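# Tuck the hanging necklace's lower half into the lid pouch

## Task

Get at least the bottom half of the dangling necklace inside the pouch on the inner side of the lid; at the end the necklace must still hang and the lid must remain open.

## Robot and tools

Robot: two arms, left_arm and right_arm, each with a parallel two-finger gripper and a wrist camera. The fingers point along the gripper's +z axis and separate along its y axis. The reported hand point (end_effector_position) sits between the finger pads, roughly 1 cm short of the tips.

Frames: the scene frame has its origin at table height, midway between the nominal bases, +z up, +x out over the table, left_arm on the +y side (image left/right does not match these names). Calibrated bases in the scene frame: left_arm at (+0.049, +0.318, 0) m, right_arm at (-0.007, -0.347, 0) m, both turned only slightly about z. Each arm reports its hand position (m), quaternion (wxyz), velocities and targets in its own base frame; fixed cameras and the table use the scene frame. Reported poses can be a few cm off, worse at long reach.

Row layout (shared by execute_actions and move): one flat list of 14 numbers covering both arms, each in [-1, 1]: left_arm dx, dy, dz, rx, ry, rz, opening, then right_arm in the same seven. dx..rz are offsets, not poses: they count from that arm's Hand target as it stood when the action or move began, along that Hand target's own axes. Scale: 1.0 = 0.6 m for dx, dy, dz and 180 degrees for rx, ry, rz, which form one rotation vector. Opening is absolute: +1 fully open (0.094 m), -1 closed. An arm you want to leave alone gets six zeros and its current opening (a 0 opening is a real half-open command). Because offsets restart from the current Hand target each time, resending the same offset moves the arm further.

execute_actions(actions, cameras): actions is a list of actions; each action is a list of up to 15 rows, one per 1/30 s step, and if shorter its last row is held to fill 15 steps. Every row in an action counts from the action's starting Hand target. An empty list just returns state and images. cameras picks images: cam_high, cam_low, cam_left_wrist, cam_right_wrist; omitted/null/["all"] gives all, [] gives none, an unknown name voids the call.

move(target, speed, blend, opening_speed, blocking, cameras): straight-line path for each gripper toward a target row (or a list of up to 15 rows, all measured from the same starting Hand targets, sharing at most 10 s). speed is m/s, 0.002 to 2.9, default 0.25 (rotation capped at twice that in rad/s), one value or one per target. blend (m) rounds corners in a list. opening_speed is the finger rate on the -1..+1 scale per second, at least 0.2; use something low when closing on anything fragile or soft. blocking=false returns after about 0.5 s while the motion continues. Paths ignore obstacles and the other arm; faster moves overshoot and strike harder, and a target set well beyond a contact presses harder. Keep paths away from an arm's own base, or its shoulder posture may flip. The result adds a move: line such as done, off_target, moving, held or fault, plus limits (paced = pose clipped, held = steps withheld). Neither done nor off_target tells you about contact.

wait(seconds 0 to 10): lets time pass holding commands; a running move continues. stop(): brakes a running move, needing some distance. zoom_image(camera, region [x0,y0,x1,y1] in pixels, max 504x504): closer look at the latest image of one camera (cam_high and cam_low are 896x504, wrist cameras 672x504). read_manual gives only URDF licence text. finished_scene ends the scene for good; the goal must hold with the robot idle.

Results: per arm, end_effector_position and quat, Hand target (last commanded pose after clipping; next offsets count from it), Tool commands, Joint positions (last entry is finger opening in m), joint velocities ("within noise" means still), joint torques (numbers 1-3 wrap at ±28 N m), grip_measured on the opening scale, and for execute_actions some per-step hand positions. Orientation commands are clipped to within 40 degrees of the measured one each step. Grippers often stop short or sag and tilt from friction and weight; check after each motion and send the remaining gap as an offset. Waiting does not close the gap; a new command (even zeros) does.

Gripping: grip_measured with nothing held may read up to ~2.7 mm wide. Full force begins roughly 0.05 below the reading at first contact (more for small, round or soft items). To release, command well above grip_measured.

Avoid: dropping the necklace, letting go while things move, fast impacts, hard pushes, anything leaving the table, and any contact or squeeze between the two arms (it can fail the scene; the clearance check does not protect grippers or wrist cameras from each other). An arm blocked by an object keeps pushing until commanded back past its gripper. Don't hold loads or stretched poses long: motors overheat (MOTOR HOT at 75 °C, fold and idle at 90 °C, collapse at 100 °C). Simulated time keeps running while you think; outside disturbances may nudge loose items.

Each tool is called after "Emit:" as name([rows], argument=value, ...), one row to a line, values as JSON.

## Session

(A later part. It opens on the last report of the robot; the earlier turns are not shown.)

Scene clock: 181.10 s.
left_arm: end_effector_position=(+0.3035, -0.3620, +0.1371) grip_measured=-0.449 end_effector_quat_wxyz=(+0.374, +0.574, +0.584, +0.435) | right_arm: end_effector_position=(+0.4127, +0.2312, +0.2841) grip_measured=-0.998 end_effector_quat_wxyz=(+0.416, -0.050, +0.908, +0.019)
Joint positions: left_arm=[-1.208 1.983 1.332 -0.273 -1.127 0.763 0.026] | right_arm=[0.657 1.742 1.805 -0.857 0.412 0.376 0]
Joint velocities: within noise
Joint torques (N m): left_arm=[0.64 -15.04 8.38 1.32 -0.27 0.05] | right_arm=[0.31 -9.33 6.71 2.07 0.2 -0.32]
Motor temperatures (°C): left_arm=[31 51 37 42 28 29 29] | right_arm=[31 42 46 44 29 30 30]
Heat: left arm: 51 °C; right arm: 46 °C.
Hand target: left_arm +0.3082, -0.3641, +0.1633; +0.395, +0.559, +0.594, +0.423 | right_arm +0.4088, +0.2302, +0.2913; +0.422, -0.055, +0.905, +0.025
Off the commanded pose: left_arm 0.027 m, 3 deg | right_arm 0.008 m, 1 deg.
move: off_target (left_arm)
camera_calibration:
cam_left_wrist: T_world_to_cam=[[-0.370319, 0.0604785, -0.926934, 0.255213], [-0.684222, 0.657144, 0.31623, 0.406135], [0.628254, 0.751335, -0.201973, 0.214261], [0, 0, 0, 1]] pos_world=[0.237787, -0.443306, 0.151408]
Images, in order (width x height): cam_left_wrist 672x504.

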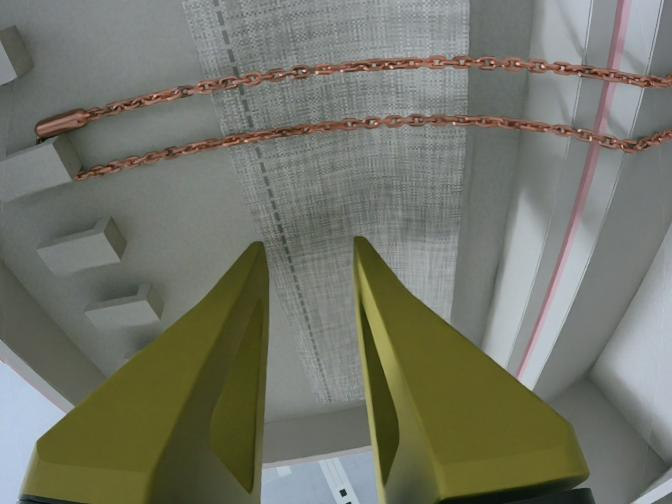

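Emit:
move(target=[0,0.0167,-0.01,0,0,0,-0.447, 0,0,0,0,0,0,-1], speed=0.1, cameras=["cam_left_wrist"])

Scene clock: 182.83 s.
left_arm: end_effector_position=(+0.3033, -0.3617, +0.1485) grip_measured=-0.449 end_effector_quat_wxyz=(+0.371, +0.576, +0.583, +0.436) | right_arm: end_effector_position=(+0.4127, +0.2312, +0.2841) grip_measured=-0.998 end_effector_quat_wxyz=(+0.416, -0.050, +0.908, +0.019)
Joint positions: left_arm=[-1.208 1.967 1.362 -0.326 -1.127 0.763 0.026] | right_arm=[0.657 1.742 1.805 -0.857 0.412 0.376 0]
Joint velocities: within noise
Joint torques (N m): left_arm=[-0.01 -15.27 8.47 1.25 -0.35 -0.07] | right_arm=[0.31 -9.36 6.71 2.06 0.19 -0.33]
Motor temperatures (°C): left_arm=[31 51 37 42 28 29 29] | right_arm=[31 43 46 44 29 30 30]
Heat: left arm: 51 °C; right arm: 46 °C.
Hand target: left_arm +0.3058, -0.3643, +0.1747; +0.394, +0.559, +0.594, +0.424 | right_arm +0.4088, +0.2302, +0.2913; +0.422, -0.055, +0.905, +0.025
Off the commanded pose: left_arm 0.027 m, 4 deg | right_arm 0.008 m, 1 deg.
move: off_target (left_arm)
camera_calibration:
cam_left_wrist: T_world_to_cam=[[-0.373106, 0.0670404, -0.925364, 0.268687], [-0.683079, 0.655098, 0.322877, 0.400187], [0.627849, 0.752564, -0.198627, 0.216491], [0, 0, 0, 1]] pos_world=[0.237684, -0.443098, 0.162423]
Images, in order (width x height): cam_left_wrist 672x504.

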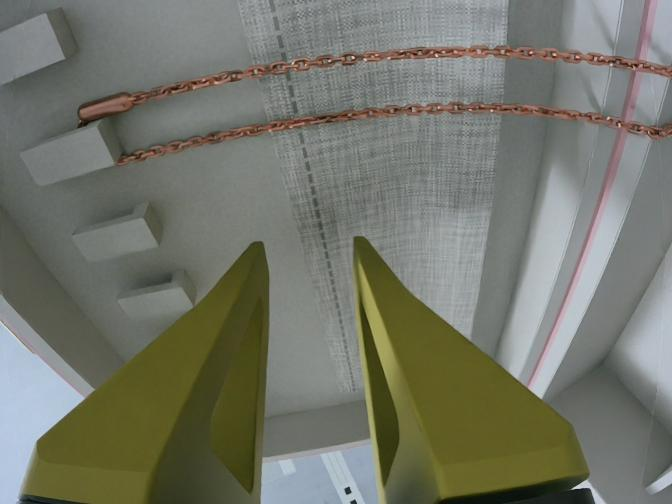

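Emit:
move(target=[0,0,0.0183,0,0,-0.022,-0.447, 0,0,0,0,0,0,-1], speed=0.06, cameras=["cam_left_wrist","cam_right_wrist"])

Emit:
zoom_image(camera="cam_left_wrist", region=[200, 160, 440, 340])

Scene clock: 184.37 s.
left_arm: end_effector_position=(+0.3094, -0.3602, +0.1490) grip_measured=-0.449 end_effector_quat_wxyz=(+0.380, +0.563, +0.597, +0.427) | right_arm: end_effector_position=(+0.4127, +0.2312, +0.2841) grip_measured=-0.998 end_effector_quat_wxyz=(+0.416, -0.050, +0.908, +0.019)
Joint positions: left_arm=[-1.192 1.967 1.362 -0.306 -1.117 0.742 0.026] | right_arm=[0.657 1.742 1.805 -0.857 0.412 0.376 0]
Joint velocities: within noise
Joint torques (N m): left_arm=[0.88 -14.08 7.73 1.66 -0.33 -0.18] | right_arm=[0.32 -9.36 6.68 2.06 0.19 -0.32]
Motor temperatures (°C): left_arm=[31 52 38 42 28 29 29] | right_arm=[31 43 45 44 29 30 30]
Heat: left arm: 52 °C; right arm: 45 °C.
Hand target: left_arm +0.3161, -0.3637, +0.1710; +0.409, +0.538, +0.613, +0.410 | right_arm +0.4088, +0.2302, +0.2913; +0.422, -0.055, +0.905, +0.025
Off the commanded pose: left_arm 0.023 m, 5 deg | right_arm 0.008 m, 1 deg.
move: off_target (left_arm)
camera_calibration:
cam_left_wrist: T_world_to_cam=[[-0.372846, 0.0227684, -0.927614, 0.25558], [-0.694474, 0.656154, 0.295242, 0.41125], [0.61538, 0.754283, -0.228832, 0.220585], [0, 0, 0, 1]] pos_world=[0.245151, -0.442046, 0.166138]
cam_right_wrist: T_world_to_cam=[[0.0177343, -0.99932, 0.0323393, 0.2065], [-0.99226, -0.0215666, -0.122293, 0.458078], [0.122907, -0.0299202, -0.991967, 0.347004], [0, 0, 0, 1]] pos_world=[0.408221, 0.226621, 0.393559]
Images, in order (width x height): cam_left_wrist 672x504, cam_right_wrist 672x504.

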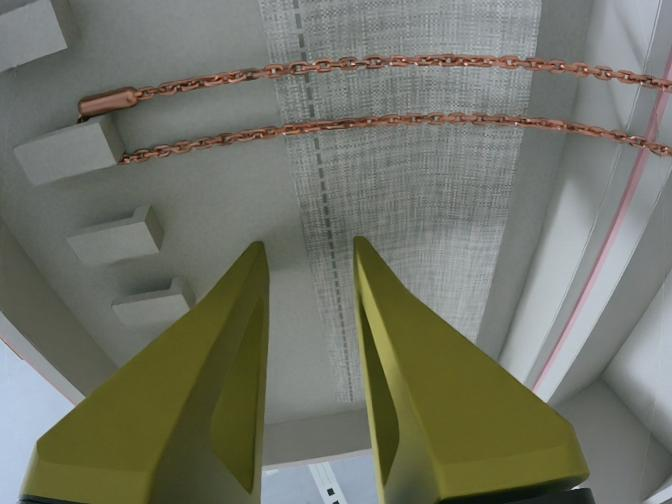

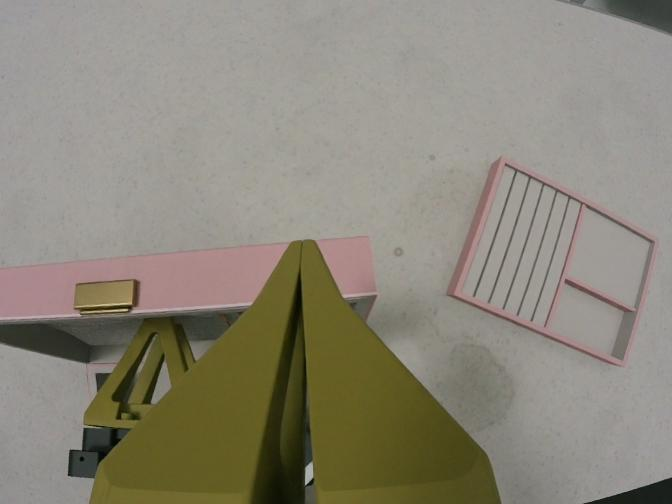

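Scaled by 2.100 from the camera's 672x504 image, which has a finer 960x720 frame.

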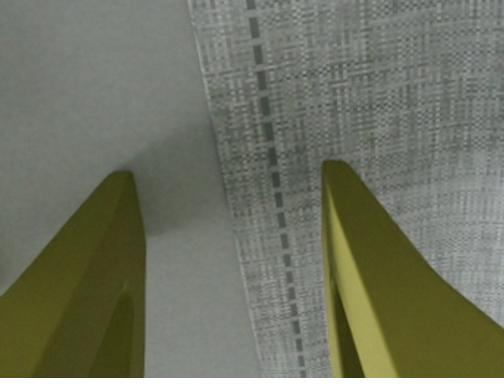

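Emit:
move(target=[0,0,0.0067,0,0,0.005,-0.447, 0,0,0,0,0,0,-1], speed=0.06, cameras=["cam_left_wrist","cam_right_wrist"])

Emit:
zoom_image(camera="cam_left_wrist", region=[200, 160, 440, 340])

Scene clock: 185.43 s.
left_arm: end_effector_position=(+0.3114, -0.3607, +0.1491) grip_measured=-0.449 end_effector_quat_wxyz=(+0.381, +0.563, +0.598, +0.424) | right_arm: end_effector_position=(+0.4127, +0.2312, +0.2841) grip_measured=-0.998 end_effector_quat_wxyz=(+0.416, -0.050, +0.908, +0.019)
Joint positions: left_arm=[-1.187 1.967 1.362 -0.295 -1.109 0.747 0.026] | right_arm=[0.657 1.742 1.805 -0.857 0.412 0.376 0]
Joint velocities: within noise
Joint torques (N m): left_arm=[1.11 -13.75 7.43 1.79 -0.3 0.04] | right_arm=[0.31 -9.33 6.69 2.06 0.19 -0.32]
Motor temperatures (°C): left_arm=[31 52 38 42 28 29 29] | right_arm=[31 43 45 44 29 30 30]
Heat: left arm: 52 °C; right arm: 45 °C.
Hand target: left_arm +0.3199, -0.3634, +0.1697; +0.406, +0.543, +0.609, +0.413 | right_arm +0.4088, +0.2302, +0.2913; +0.422, -0.055, +0.905, +0.025
Off the commanded pose: left_arm 0.022 m, 4 deg | right_arm 0.008 m, 1 deg.
move: off_target (left_arm)
camera_calibration:
cam_left_wrist: T_world_to_cam=[[-0.374248, 0.016409, -0.927183, 0.254578], [-0.693086, 0.65932, 0.291425, 0.414207], [0.616093, 0.751683, -0.235376, 0.219617], [0, 0, 0, 1]] pos_world=[0.247052, -0.442355, 0.167023]
cam_right_wrist: T_world_to_cam=[[0.0177343, -0.99932, 0.0323393, 0.2065], [-0.99226, -0.0215666, -0.122293, 0.458078], [0.122907, -0.0299202, -0.991967, 0.347004], [0, 0, 0, 1]] pos_world=[0.408221, 0.226621, 0.393559]
Images, in order (width x height): cam_left_wrist 672x504, cam_right_wrist 672x504.

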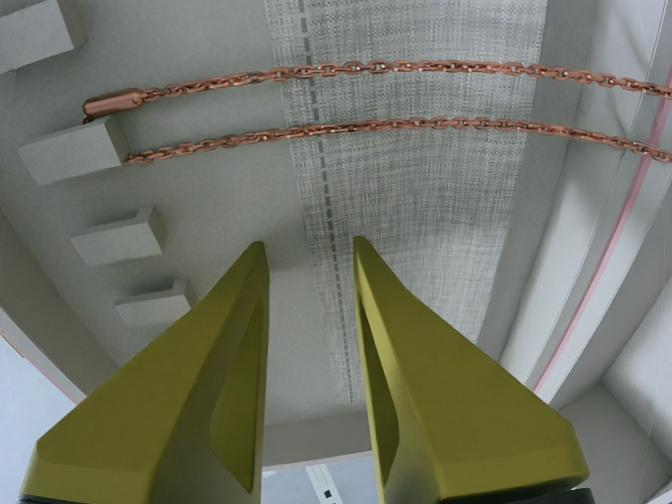

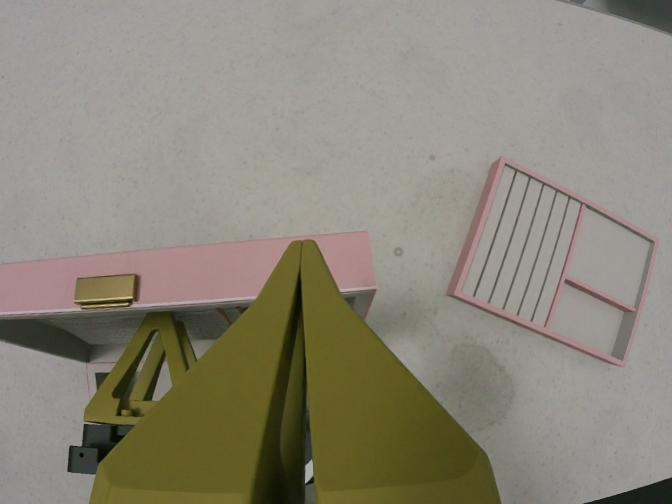

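Scaled by 2.100 from the camera's 672x504 image, which has a finer 960x720 frame.

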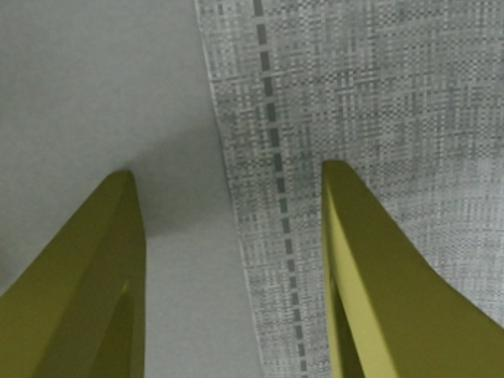

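Emit:
move([
  [0,-0.03,0.004,0,0,0,-0.447, 0,0,0,0,0,0,-1],
  [0,-0.055,0.0073,0,0,0,-0.447, 0,0,0,0,0,0,-1],
], speed=0.04, cameras=["cam_left_wrist","cam_right_wrist"])

Emit:
zoom_image(camera="cam_left_wrist", region=[200, 160, 440, 340])

Scene clock: 189.00 s.
left_arm: end_effector_position=(+0.3134, -0.3644, +0.1455) grip_measured=-0.449 end_effector_quat_wxyz=(+0.406, +0.543, +0.607, +0.415) | right_arm: end_effector_position=(+0.4127, +0.2312, +0.2841) grip_measured=-0.998 end_effector_quat_wxyz=(+0.416, -0.050, +0.908, +0.019)
Joint positions: left_arm=[-1.187 1.973 1.326 -0.19 -1.115 0.744 0.026] | right_arm=[0.657 1.742 1.805 -0.857 0.412 0.376 0]
Joint velocities: within noise
Joint torques (N m): left_arm=[-0.25 -9.88 5.39 1.63 -0.32 -0.19] | right_arm=[0.31 -9.36 6.71 2.06 0.19 -0.33]
Motor temperatures (°C): left_arm=[31 52 38 42 28 29 29] | right_arm=[31 43 45 44 29 30 30]
Heat: left arm: 52 °C; right arm: 45 °C.
Hand target: left_arm +0.3133, -0.3654, +0.1371; +0.406, +0.543, +0.609, +0.413 | right_arm +0.4088, +0.2302, +0.2913; +0.422, -0.055, +0.905, +0.025
Off the commanded pose: left_arm 0.008 m, 0 deg | right_arm 0.008 m, 1 deg.
move: done
camera_calibration:
cam_left_wrist: T_world_to_cam=[[-0.347925, -0.0415693, -0.9366, 0.224029], [-0.703835, 0.67153, 0.231654, 0.435516], [0.619326, 0.73981, -0.2629, 0.218949], [0, 0, 0, 1]] pos_world=[0.248876, -0.44513, 0.166498]
cam_right_wrist: T_world_to_cam=[[0.0177343, -0.99932, 0.0323393, 0.2065], [-0.99226, -0.0215666, -0.122293, 0.458078], [0.122907, -0.0299202, -0.991967, 0.347004], [0, 0, 0, 1]] pos_world=[0.408221, 0.226621, 0.393559]
Images, in order (width x height): cam_left_wrist 672x504, cam_right_wrist 672x504.

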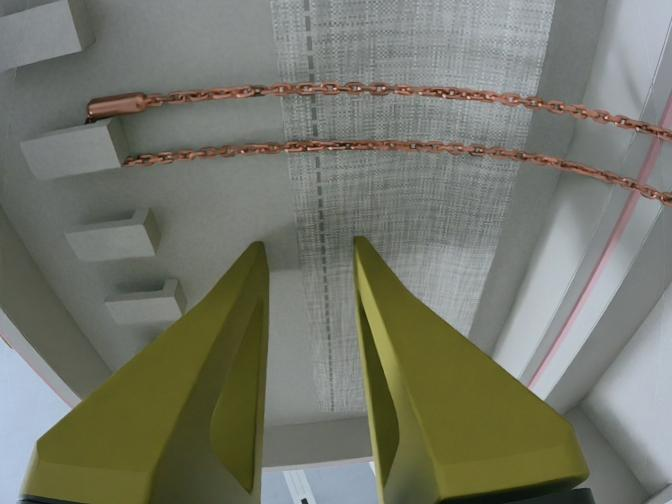

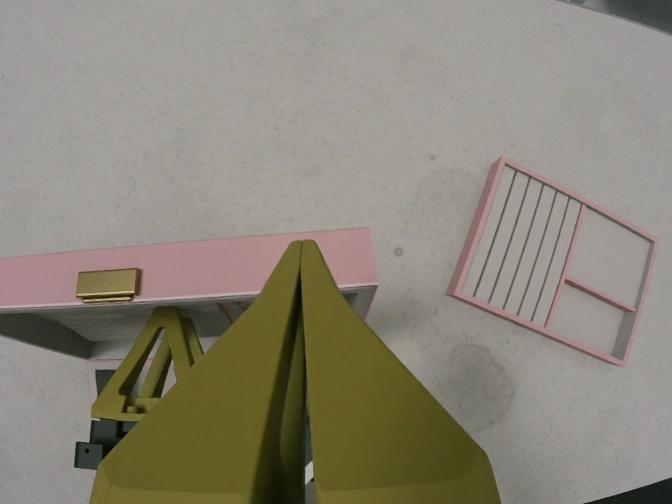

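Scaled by 2.100 from the camera's 672x504 image, which has a finer 960x720 frame.

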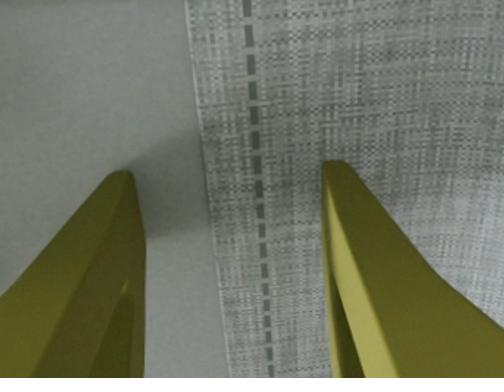

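Emit:
move(target=[0,-0.0167,0.0,0,0,0,-0.447, 0,0,0,0,0,0,-1], speed=0.04, cameras=["cam_left_wrist","cam_right_wrist"])

Emit:
zoom_image(camera="cam_left_wrist", region=[200, 160, 440, 340])

Scene clock: 189.97 s.
left_arm: end_effector_position=(+0.3102, -0.3658, +0.1362) grip_measured=-0.449 end_effector_quat_wxyz=(+0.406, +0.544, +0.607, +0.414) | right_arm: end_effector_position=(+0.4127, +0.2312, +0.2841) grip_measured=-0.998 end_effector_quat_wxyz=(+0.416, -0.050, +0.908, +0.019)
Joint positions: left_arm=[-1.196 1.988 1.309 -0.168 -1.12 0.731 0.026] | right_arm=[0.657 1.742 1.805 -0.857 0.412 0.376 0]
Joint velocities: within noise
Joint torques (N m): left_arm=[-0.27 -9.76 5.22 1.63 -0.32 -0.18] | right_arm=[0.31 -9.35 6.72 2.07 0.19 -0.33]
Motor temperatures (°C): left_arm=[31 52 38 42 28 29 29] | right_arm=[31 43 45 44 29 30 30]
Heat: left arm: 52 °C; right arm: 45 °C.
Hand target: left_arm +0.3101, -0.3660, +0.1276; +0.405, +0.543, +0.609, +0.413 | right_arm +0.4088, +0.2302, +0.2913; +0.422, -0.055, +0.905, +0.025
Off the commanded pose: left_arm 0.008 m, 0 deg | right_arm 0.008 m, 1 deg.
move: done
camera_calibration:
cam_left_wrist: T_world_to_cam=[[-0.347874, -0.042438, -0.93658, 0.213804], [-0.70289, 0.672887, 0.230585, 0.436743], [0.620427, 0.738527, -0.263909, 0.21885], [0, 0, 0, 1]] pos_world=[0.245579, -0.446432, 0.157295]
cam_right_wrist: T_world_to_cam=[[0.0177343, -0.99932, 0.0323393, 0.2065], [-0.99226, -0.0215666, -0.122293, 0.458078], [0.122907, -0.0299202, -0.991967, 0.347004], [0, 0, 0, 1]] pos_world=[0.408221, 0.226621, 0.393559]
Images, in order (width x height): cam_left_wrist 672x504, cam_right_wrist 672x504.

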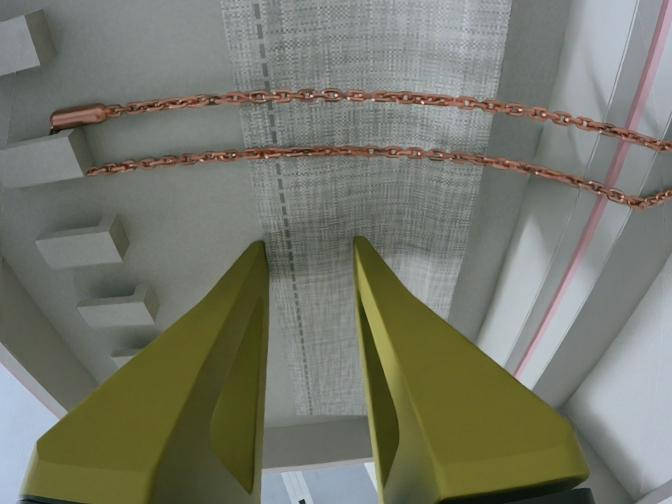

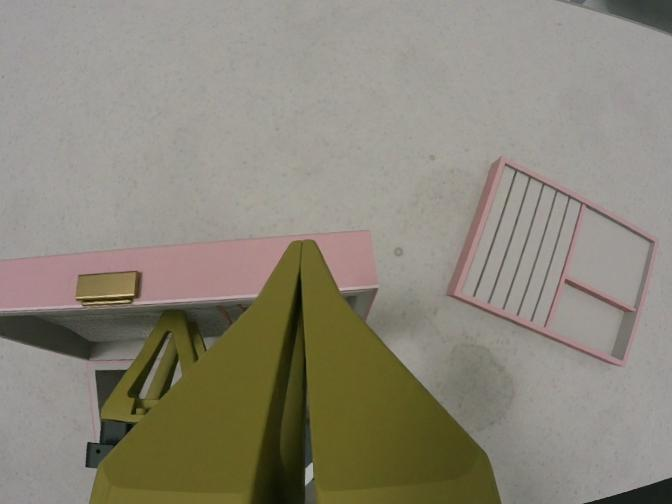

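Scaled by 2.100 from the camera's 672x504 image, which has a finer 960x720 frame.

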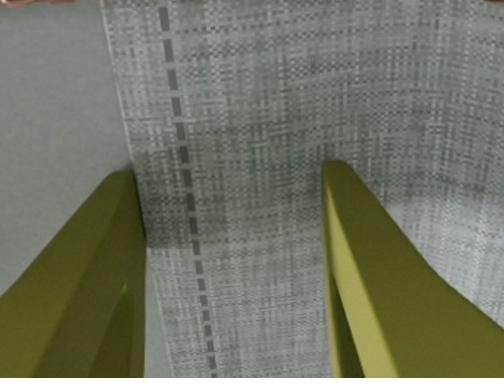

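Emit:
move(target=[0,-0.0067,0.0,0,0,0,-0.447, 0,0,0,0,0,0,-1], speed=0.03, cameras=["cam_left_wrist","cam_right_wrist"])

Emit:
zoom_image(camera="cam_left_wrist", region=[220, 190, 340, 280])

Scene clock: 190.93 s.
left_arm: end_effector_position=(+0.3094, -0.3661, +0.1362) grip_measured=-0.449 end_effector_quat_wxyz=(+0.411, +0.539, +0.608, +0.413) | right_arm: end_effector_position=(+0.4127, +0.2312, +0.2841) grip_measured=-0.998 end_effector_quat_wxyz=(+0.416, -0.050, +0.908, +0.019)
Joint positions: left_arm=[-1.199 1.988 1.304 -0.156 -1.125 0.726 0.026] | right_arm=[0.657 1.742 1.805 -0.857 0.412 0.376 0]
Joint velocities: within noise
Joint torques (N m): left_arm=[-0.39 -9.05 5.11 1.58 -0.35 -0.2] | right_arm=[0.34 -9.36 6.69 2.06 0.19 -0.32]
Motor temperatures (°C): left_arm=[31 52 38 42 28 29 29] | right_arm=[31 43 45 44 29 30 30]
Heat: left arm: 52 °C; right arm: 45 °C.
Hand target: left_arm +0.3087, -0.3664, +0.1239; +0.406, +0.543, +0.609, +0.413 | right_arm +0.4088, +0.2302, +0.2913; +0.422, -0.055, +0.905, +0.025
Off the commanded pose: left_arm 0.012 m, 1 deg | right_arm 0.008 m, 1 deg.
move: off_target (left_arm)
camera_calibration:
cam_left_wrist: T_world_to_cam=[[-0.341639, -0.0531261, -0.938329, 0.207971], [-0.706225, 0.673261, 0.219013, 0.439164], [0.620104, 0.737494, -0.267531, 0.219829], [0, 0, 0, 1]] pos_world=[0.244883, -0.446746, 0.157774]
cam_right_wrist: T_world_to_cam=[[0.0177343, -0.99932, 0.0323393, 0.2065], [-0.99226, -0.0215666, -0.122293, 0.458078], [0.122907, -0.0299202, -0.991967, 0.347004], [0, 0, 0, 1]] pos_world=[0.408221, 0.226621, 0.393559]
Images, in order (width x height): cam_left_wrist 672x504, cam_right_wrist 672x504.

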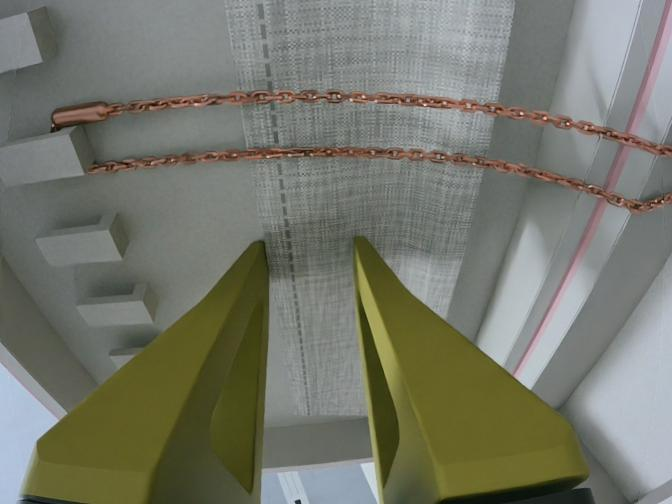

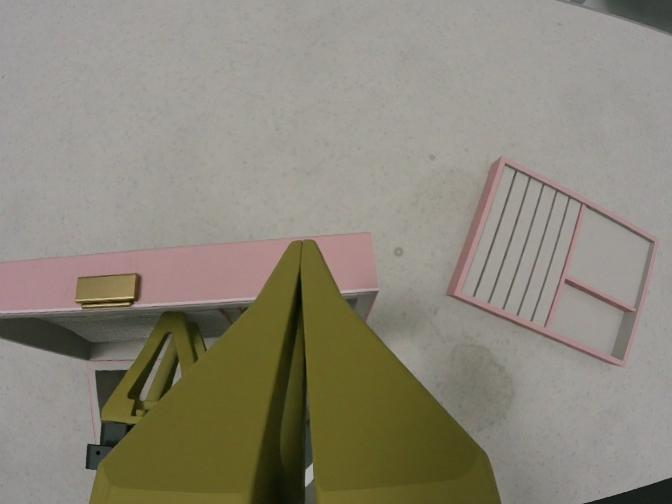

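Scaled by 4.200 from the camera's 672x504 image, which has a finer 960x720 frame.

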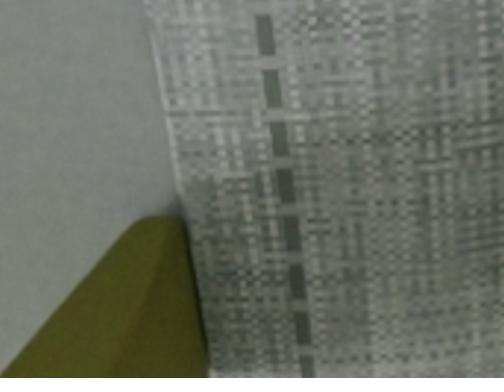

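Emit:
move(target=[0,-0.0083,0.001,0,0,0,-0.447, 0,0,0,0,0,0,-1], speed=0.03, cameras=["cam_left_wrist","cam_right_wrist"])

Emit:
zoom_image(camera="cam_left_wrist", region=[220, 190, 340, 280])

Scene clock: 191.83 s.
left_arm: end_effector_position=(+0.3081, -0.3666, +0.1290) grip_measured=-0.449 end_effector_quat_wxyz=(+0.408, +0.541, +0.607, +0.414) | right_arm: end_effector_position=(+0.4127, +0.2312, +0.2841) grip_measured=-0.998 end_effector_quat_wxyz=(+0.416, -0.050, +0.908, +0.019)
Joint positions: left_arm=[-1.202 2.001 1.296 -0.146 -1.126 0.721 0.026] | right_arm=[0.657 1.742 1.805 -0.857 0.412 0.376 0]
Joint velocities: within noise
Joint torques (N m): left_arm=[-0.44 -9.89 4.81 1.55 -0.31 -0.18] | right_arm=[0.28 -9.36 6.67 2.07 0.19 -0.32]
Motor temperatures (°C): left_arm=[31 52 38 42 28 29 29] | right_arm=[31 43 45 44 29 30 30]
Heat: left arm: 52 °C; right arm: 45 °C.
Hand target: left_arm +0.3077, -0.3667, +0.1190; +0.406, +0.543, +0.609, +0.413 | right_arm +0.4088, +0.2302, +0.2913; +0.422, -0.055, +0.905, +0.025
Off the commanded pose: left_arm 0.010 m, 0 deg | right_arm 0.008 m, 1 deg.
move: done
camera_calibration:
cam_left_wrist: T_world_to_cam=[[-0.344288, -0.0468387, -0.937695, 0.203704], [-0.705015, 0.672465, 0.225267, 0.438644], [0.620015, 0.738646, -0.264544, 0.219193], [0, 0, 0, 1]] pos_world=[0.243481, -0.447337, 0.150187]
cam_right_wrist: T_world_to_cam=[[0.0177343, -0.99932, 0.0323393, 0.2065], [-0.99226, -0.0215666, -0.122293, 0.458078], [0.122907, -0.0299202, -0.991967, 0.347004], [0, 0, 0, 1]] pos_world=[0.408221, 0.226621, 0.393559]
Images, in order (width x height): cam_left_wrist 672x504, cam_right_wrist 672x504.

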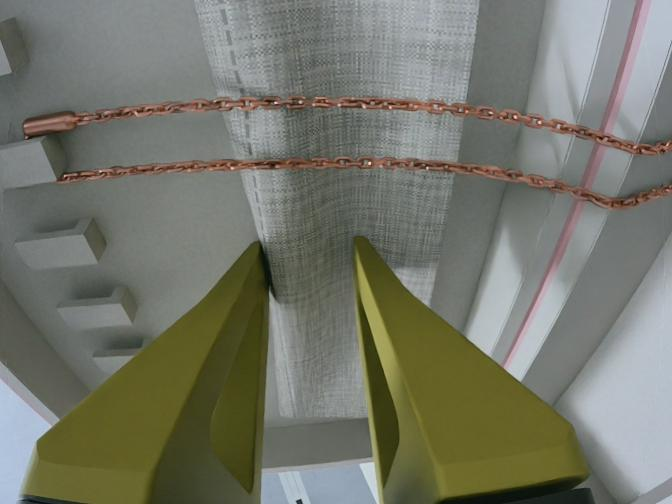

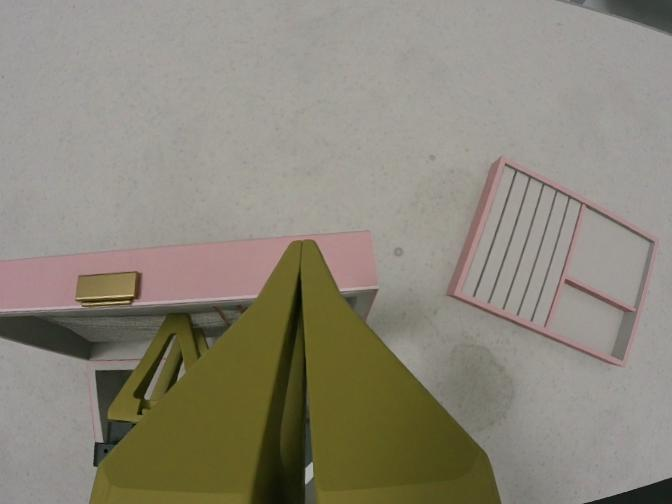

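Scaled by 4.200 from the camera's 672x504 image, which has a finer 960x720 frame.

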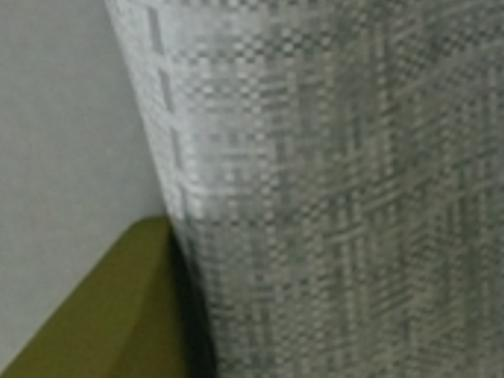

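Emit:
zoom_image(camera="cam_left_wrist", region=[180, 60, 480, 440])

Emit:
zoom_image(camera="cam_right_wrist", region=[60, 260, 260, 400])

Scaled by 1.326 from the camera's 672x504 image, which has a finer 960x720 frame.

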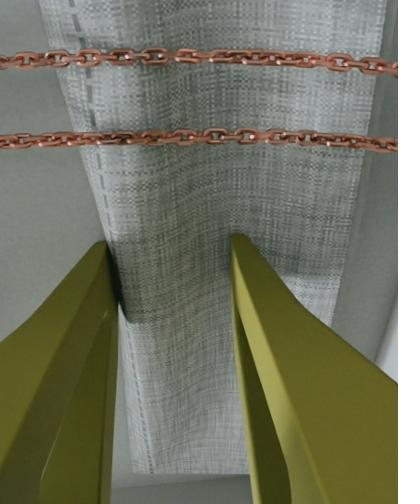

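Scaled by 2.520 from the camera's 672x504 image, which has a finer 960x720 frame.

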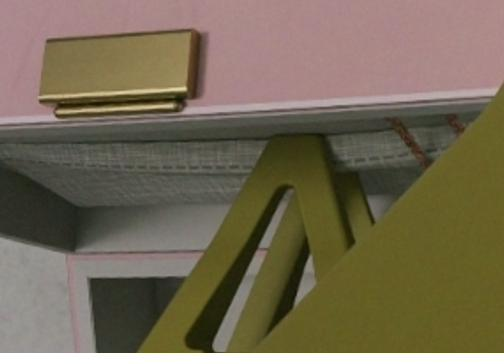

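Emit:
move(target=[0,0,0,0,0,0,-0.65, 0,0,0,0,0,0,-1], speed=0.05, opening_speed=0.3, cameras=["cam_left_wrist","cam_right_wrist"])

Emit:
zoom_image(camera="cam_left_wrist", region=[180, 100, 480, 400])

Emit:
zoom_image(camera="cam_right_wrist", region=[60, 260, 260, 400])

Scene clock: 193.40 s.
left_arm: end_effector_position=(+0.3082, -0.3667, +0.1294) grip_measured=-0.647 end_effector_quat_wxyz=(+0.409, +0.540, +0.608, +0.414) | right_arm: end_effector_position=(+0.4127, +0.2312, +0.2841) grip_measured=-0.998 end_effector_quat_wxyz=(+0.416, -0.050, +0.908, +0.019)
Joint positions: left_arm=[-1.202 2.001 1.295 -0.143 -1.128 0.72 0.017] | right_arm=[0.657 1.742 1.805 -0.857 0.412 0.376 0]
Joint velocities: within noise
Joint torques (N m): left_arm=[-0.42 -9.84 4.94 1.56 -0.31 -0.19] | right_arm=[0.31 -9.36 6.68 2.06 0.19 -0.32]
Motor temperatures (°C): left_arm=[31 51 37 42 28 29 29] | right_arm=[31 44 45 44 29 30 30]
Heat: left arm: 51 °C; right arm: 45 °C.
Hand target: left_arm +0.3077, -0.3666, +0.1190; +0.405, +0.543, +0.609, +0.413 | right_arm +0.4088, +0.2302, +0.2913; +0.422, -0.055, +0.905, +0.025
Off the commanded pose: left_arm 0.010 m, 1 deg | right_arm 0.008 m, 1 deg.
move: done
camera_calibration:
cam_left_wrist: T_world_to_cam=[[-0.342125, -0.0502299, -0.938311, 0.202314], [-0.706369, 0.672273, 0.221567, 0.439617], [0.619672, 0.738597, -0.265483, 0.219418], [0, 0, 0, 1]] pos_world=[0.243781, -0.447442, 0.15068]
cam_right_wrist: T_world_to_cam=[[0.0177343, -0.99932, 0.0323393, 0.2065], [-0.99226, -0.0215666, -0.122293, 0.458078], [0.122907, -0.0299202, -0.991967, 0.347004], [0, 0, 0, 1]] pos_world=[0.408221, 0.226621, 0.393559]
Images, in order (width x height): cam_left_wrist 672x504, cam_right_wrist 672x504.

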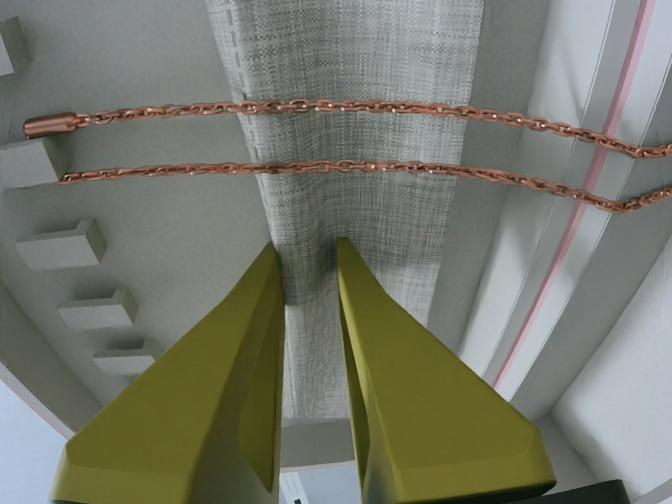

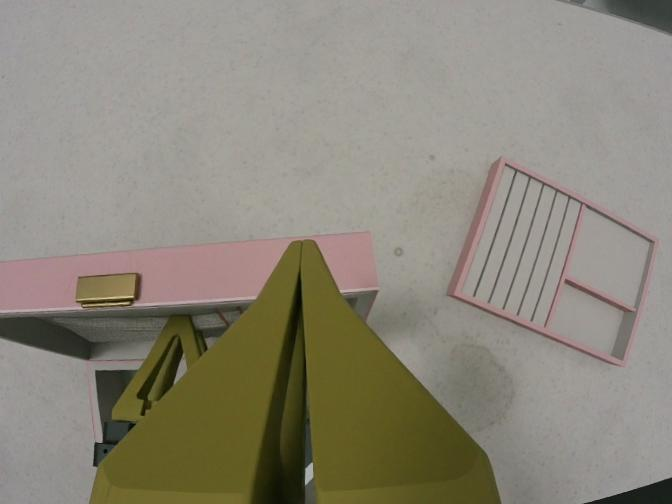

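Scaled by 1.680 from the camera's 672x504 image, which has a finer 960x720 frame.

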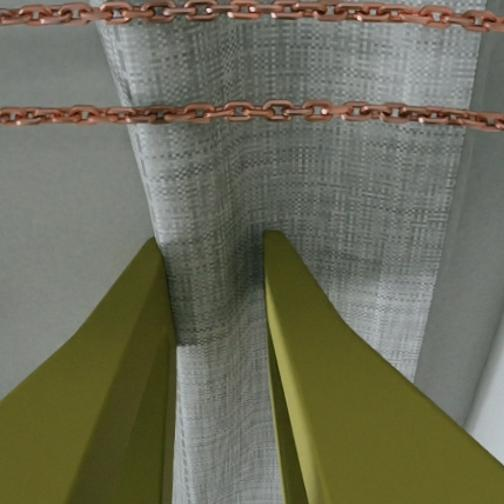

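Scaled by 2.520 from the camera's 672x504 image, which has a finer 960x720 frame.

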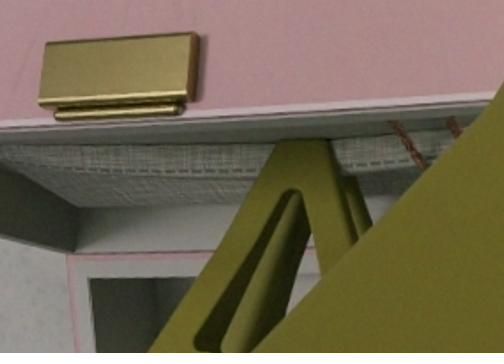

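Emit:
move(target=[0,0,0,0,0,0,-0.85, 0,0,0,0,0,0,-1], speed=0.05, opening_speed=0.3, cameras=["cam_left_wrist","cam_right_wrist"])

Emit:
zoom_image(camera="cam_left_wrist", region=[180, 100, 480, 400])

Emit:
zoom_image(camera="cam_right_wrist", region=[60, 260, 260, 400])

Scene clock: 194.40 s.
left_arm: end_effector_position=(+0.3083, -0.3667, +0.1294) grip_measured=-0.847 end_effector_quat_wxyz=(+0.410, +0.540, +0.608, +0.414) | right_arm: end_effector_position=(+0.4127, +0.2312, +0.2841) grip_measured=-0.998 end_effector_quat_wxyz=(+0.416, -0.050, +0.908, +0.019)
Joint positions: left_arm=[-1.202 2.001 1.295 -0.142 -1.128 0.72 0.007] | right_arm=[0.657 1.742 1.805 -0.857 0.412 0.376 0]
Joint velocities: within noise
Joint torques (N m): left_arm=[-0.1 -9.76 4.83 1.55 -0.28 -0.21] | right_arm=[0.29 -9.36 6.69 2.07 0.19 -0.32]
Motor temperatures (°C): left_arm=[31 51 37 42 28 29 29] | right_arm=[31 44 45 44 29 30 30]
Heat: left arm: 51 °C; right arm: 45 °C.
Hand target: left_arm +0.3077, -0.3666, +0.1189; +0.405, +0.543, +0.609, +0.413 | right_arm +0.4088, +0.2302, +0.2913; +0.422, -0.055, +0.905, +0.025
Off the commanded pose: left_arm 0.010 m, 1 deg | right_arm 0.008 m, 1 deg.
move: done
camera_calibration:
cam_left_wrist: T_world_to_cam=[[-0.341995, -0.0504903, -0.938344, 0.202264], [-0.706409, 0.672323, 0.221287, 0.439669], [0.619698, 0.738534, -0.265598, 0.219427], [0, 0, 0, 1]] pos_world=[0.243781, -0.447442, 0.15078]
cam_right_wrist: T_world_to_cam=[[0.0177343, -0.99932, 0.0323393, 0.2065], [-0.99226, -0.0215666, -0.122293, 0.458078], [0.122907, -0.0299202, -0.991967, 0.347004], [0, 0, 0, 1]] pos_world=[0.408221, 0.226621, 0.393559]
Images, in order (width x height): cam_left_wrist 672x504, cam_right_wrist 672x504.

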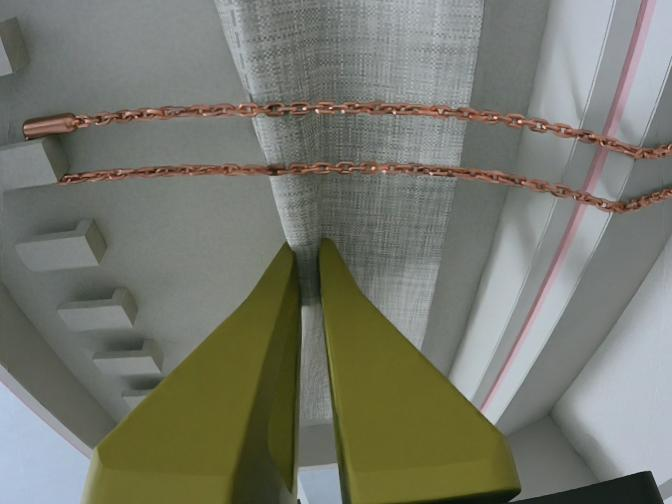

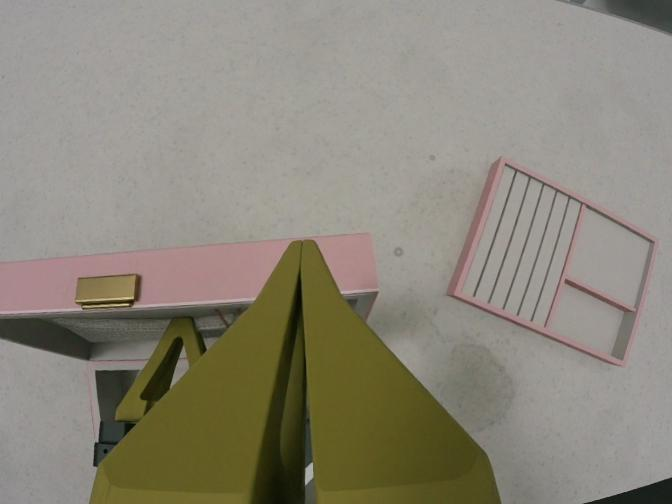

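Scaled by 1.680 from the camera's 672x504 image, which has a finer 960x720 frame.

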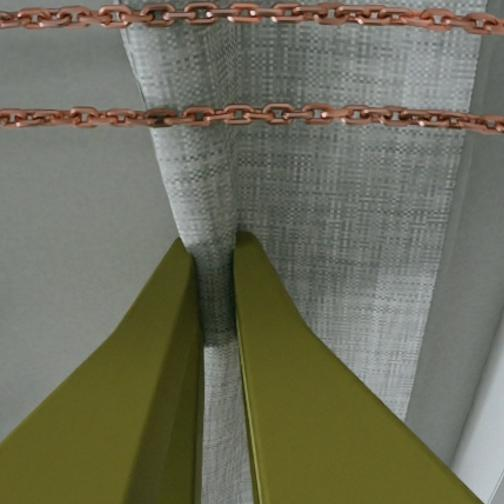

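Scaled by 2.520 from the camera's 672x504 image, which has a finer 960x720 frame.

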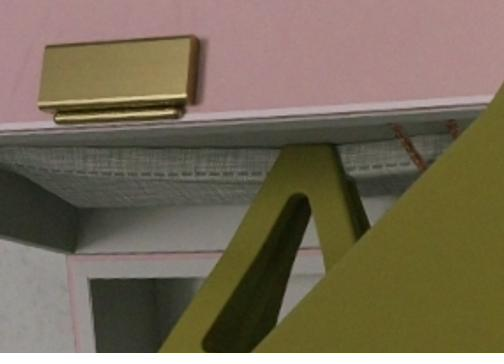

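Emit:
move(target=[0,0,0,0,0,0,-1, 0,0,0,0,0,0,-1], speed=0.05, opening_speed=0.2, cameras=["cam_left_wrist","cam_right_wrist"])

Emit:
zoom_image(camera="cam_left_wrist", region=[180, 100, 480, 400])

Emit:
zoom_image(camera="cam_right_wrist", region=[60, 260, 260, 400])

Scene clock: 195.50 s.
left_arm: end_effector_position=(+0.3080, -0.3671, +0.1279) grip_measured=-0.987 end_effector_quat_wxyz=(+0.409, +0.541, +0.607, +0.414) | right_arm: end_effector_position=(+0.4127, +0.2312, +0.2841) grip_measured=-0.998 end_effector_quat_wxyz=(+0.416, -0.050, +0.908, +0.019)
Joint positions: left_arm=[-1.203 2.005 1.295 -0.142 -1.128 0.72 0.001] | right_arm=[0.657 1.742 1.805 -0.857 0.412 0.376 0]
Joint velocities: within noise
Joint torques (N m): left_arm=[-0.43 -9.94 4.94 1.57 -0.33 -0.18] | right_arm=[0.31 -9.35 6.72 2.06 0.19 -0.33]
Motor temperatures (°C): left_arm=[31 51 37 42 28 29 29] | right_arm=[31 44 45 44 29 30 30]
Heat: left arm: 51 °C; right arm: 45 °C.
Hand target: left_arm +0.3077, -0.3667, +0.1189; +0.406, +0.543, +0.609, +0.413 | right_arm +0.4088, +0.2302, +0.2913; +0.422, -0.055, +0.905, +0.025
Off the commanded pose: left_arm 0.009 m, 0 deg | right_arm 0.008 m, 1 deg.
move: done
camera_calibration:
cam_left_wrist: T_world_to_cam=[[-0.343467, -0.0476881, -0.937953, 0.202111], [-0.705485, 0.672343, 0.224156, 0.439388], [0.619937, 0.738702, -0.264571, 0.219246], [0, 0, 0, 1]] pos_world=[0.243481, -0.447738, 0.149085]
cam_right_wrist: T_world_to_cam=[[0.0177343, -0.99932, 0.0323393, 0.2065], [-0.99226, -0.0215666, -0.122293, 0.458078], [0.122907, -0.0299202, -0.991967, 0.347004], [0, 0, 0, 1]] pos_world=[0.408221, 0.226621, 0.393559]
Images, in order (width x height): cam_left_wrist 672x504, cam_right_wrist 672x504.

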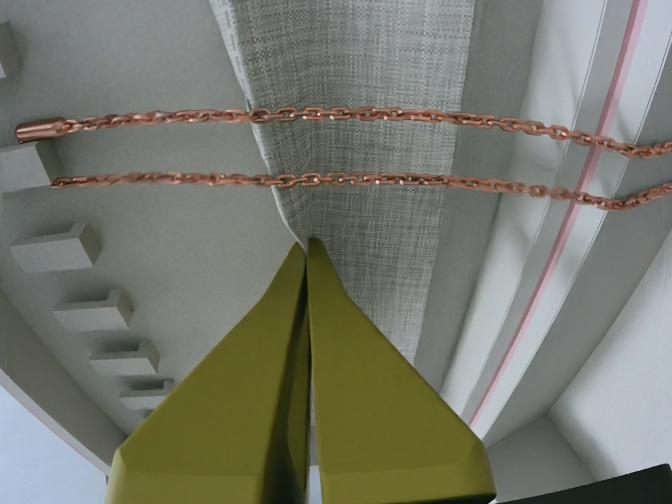

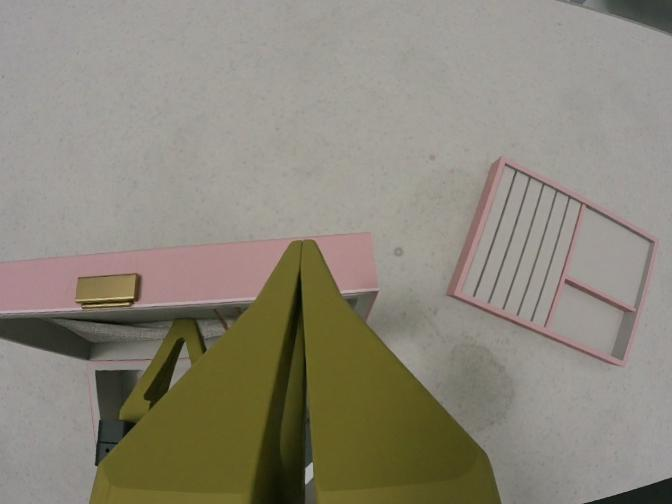

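Scaled by 1.680 from the camera's 672x504 image, which has a finer 960x720 frame.

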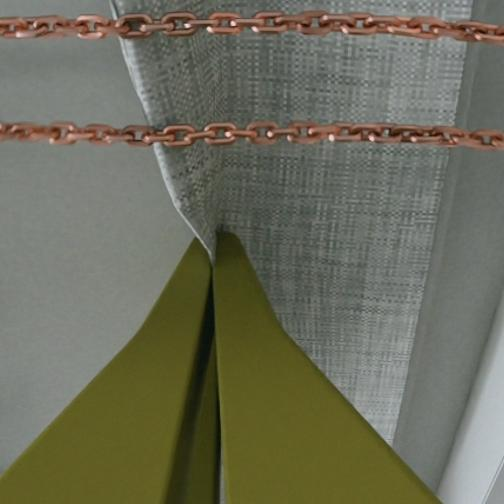

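Scaled by 2.520 from the camera's 672x504 image, which has a finer 960x720 frame.

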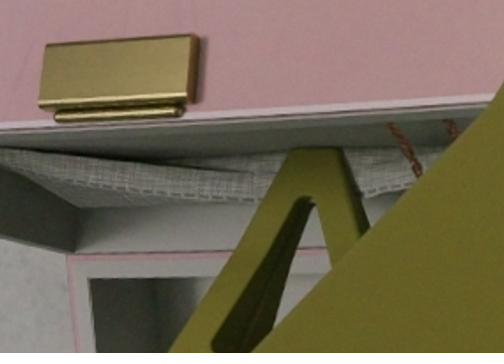

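Emit:
move(target=[0,0,-0.0133,0,0,0,-1, 0,0,0,0,0,0,-1], speed=0.04, cameras=["cam_left_wrist","cam_right_wrist"])

Emit:
zoom_image(camera="cam_left_wrist", region=[180, 100, 480, 400])

Emit:
zoom_image(camera="cam_right_wrist", region=[60, 260, 260, 400])

Scene clock: 196.63 s.
left_arm: end_effector_position=(+0.3037, -0.3679, +0.1260) grip_measured=-0.987 end_effector_quat_wxyz=(+0.409, +0.540, +0.610, +0.410) | right_arm: end_effector_position=(+0.4127, +0.2312, +0.2841) grip_measured=-0.998 end_effector_quat_wxyz=(+0.416, -0.050, +0.908, +0.019)
Joint positions: left_arm=[-1.212 2.005 1.295 -0.162 -1.128 0.691 0.001] | right_arm=[0.657 1.742 1.805 -0.857 0.412 0.376 0]
Joint velocities: within noise
Joint torques (N m): left_arm=[-0.77 -10.65 5.16 1.32 -0.39 -0.19] | right_arm=[0.29 -9.33 6.69 2.06 0.19 -0.33]
Motor temperatures (°C): left_arm=[31 51 37 42 28 29 29] | right_arm=[31 44 45 44 29 29 30]
Heat: left arm: 51 °C; right arm: 45 °C.
Hand target: left_arm +0.3001, -0.3672, +0.1216; +0.405, +0.543, +0.609, +0.413 | right_arm +0.4088, +0.2302, +0.2913; +0.422, -0.055, +0.905, +0.025
Off the commanded pose: left_arm 0.006 m, 1 deg | right_arm 0.008 m, 1 deg.
move: done
camera_calibration:
cam_left_wrist: T_world_to_cam=[[-0.34847, -0.0555375, -0.935673, 0.197118], [-0.704098, 0.674445, 0.222193, 0.437938], [0.61872, 0.736234, -0.274127, 0.222663], [0, 0, 0, 1]] pos_world=[0.239274, -0.44835, 0.148169]
cam_right_wrist: T_world_to_cam=[[0.0177343, -0.99932, 0.0323393, 0.2065], [-0.99226, -0.0215666, -0.122293, 0.458078], [0.122907, -0.0299202, -0.991967, 0.347004], [0, 0, 0, 1]] pos_world=[0.408221, 0.226621, 0.393559]
Images, in order (width x height): cam_left_wrist 672x504, cam_right_wrist 672x504.

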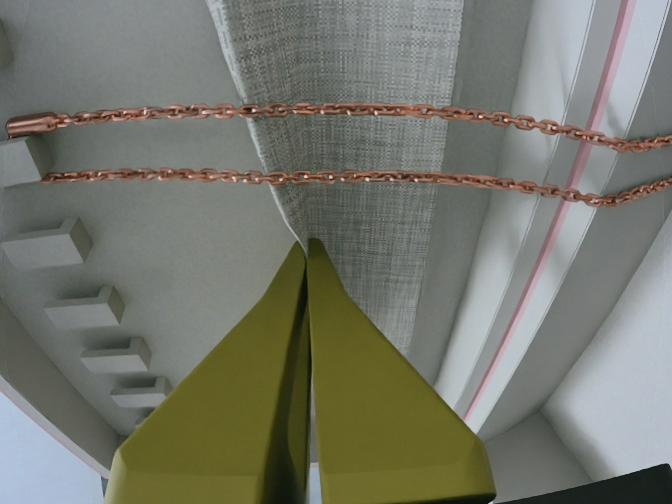

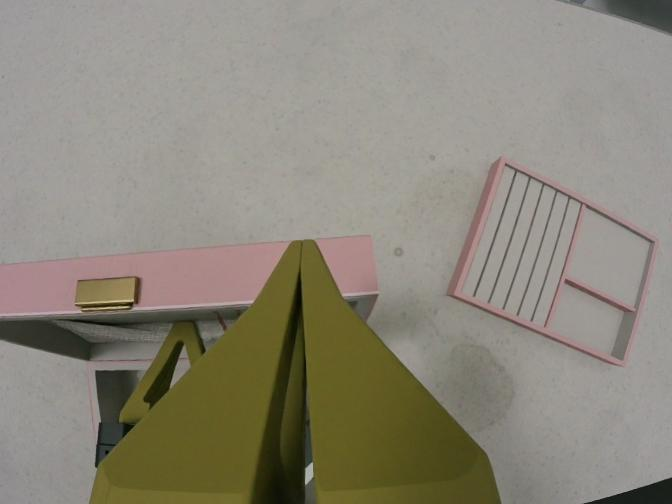

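Scaled by 1.680 from the camera's 672x504 image, which has a finer 960x720 frame.

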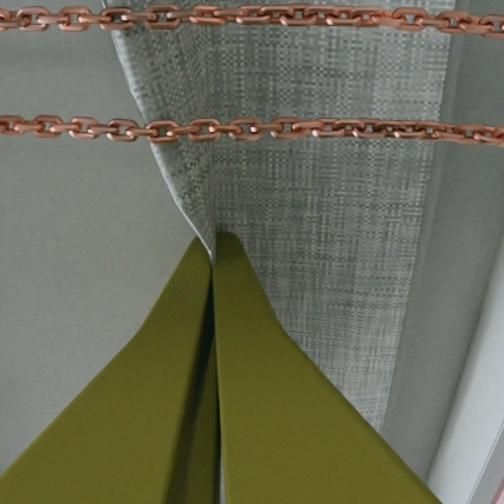

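Scaled by 2.520 from the camera's 672x504 image, which has a finer 960x720 frame.

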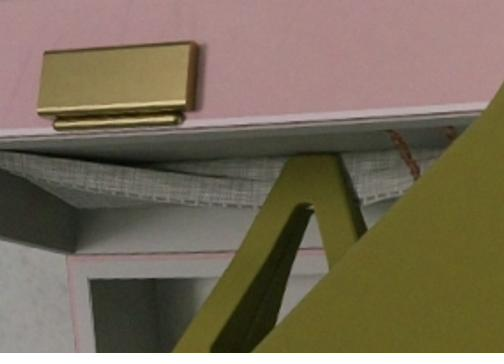

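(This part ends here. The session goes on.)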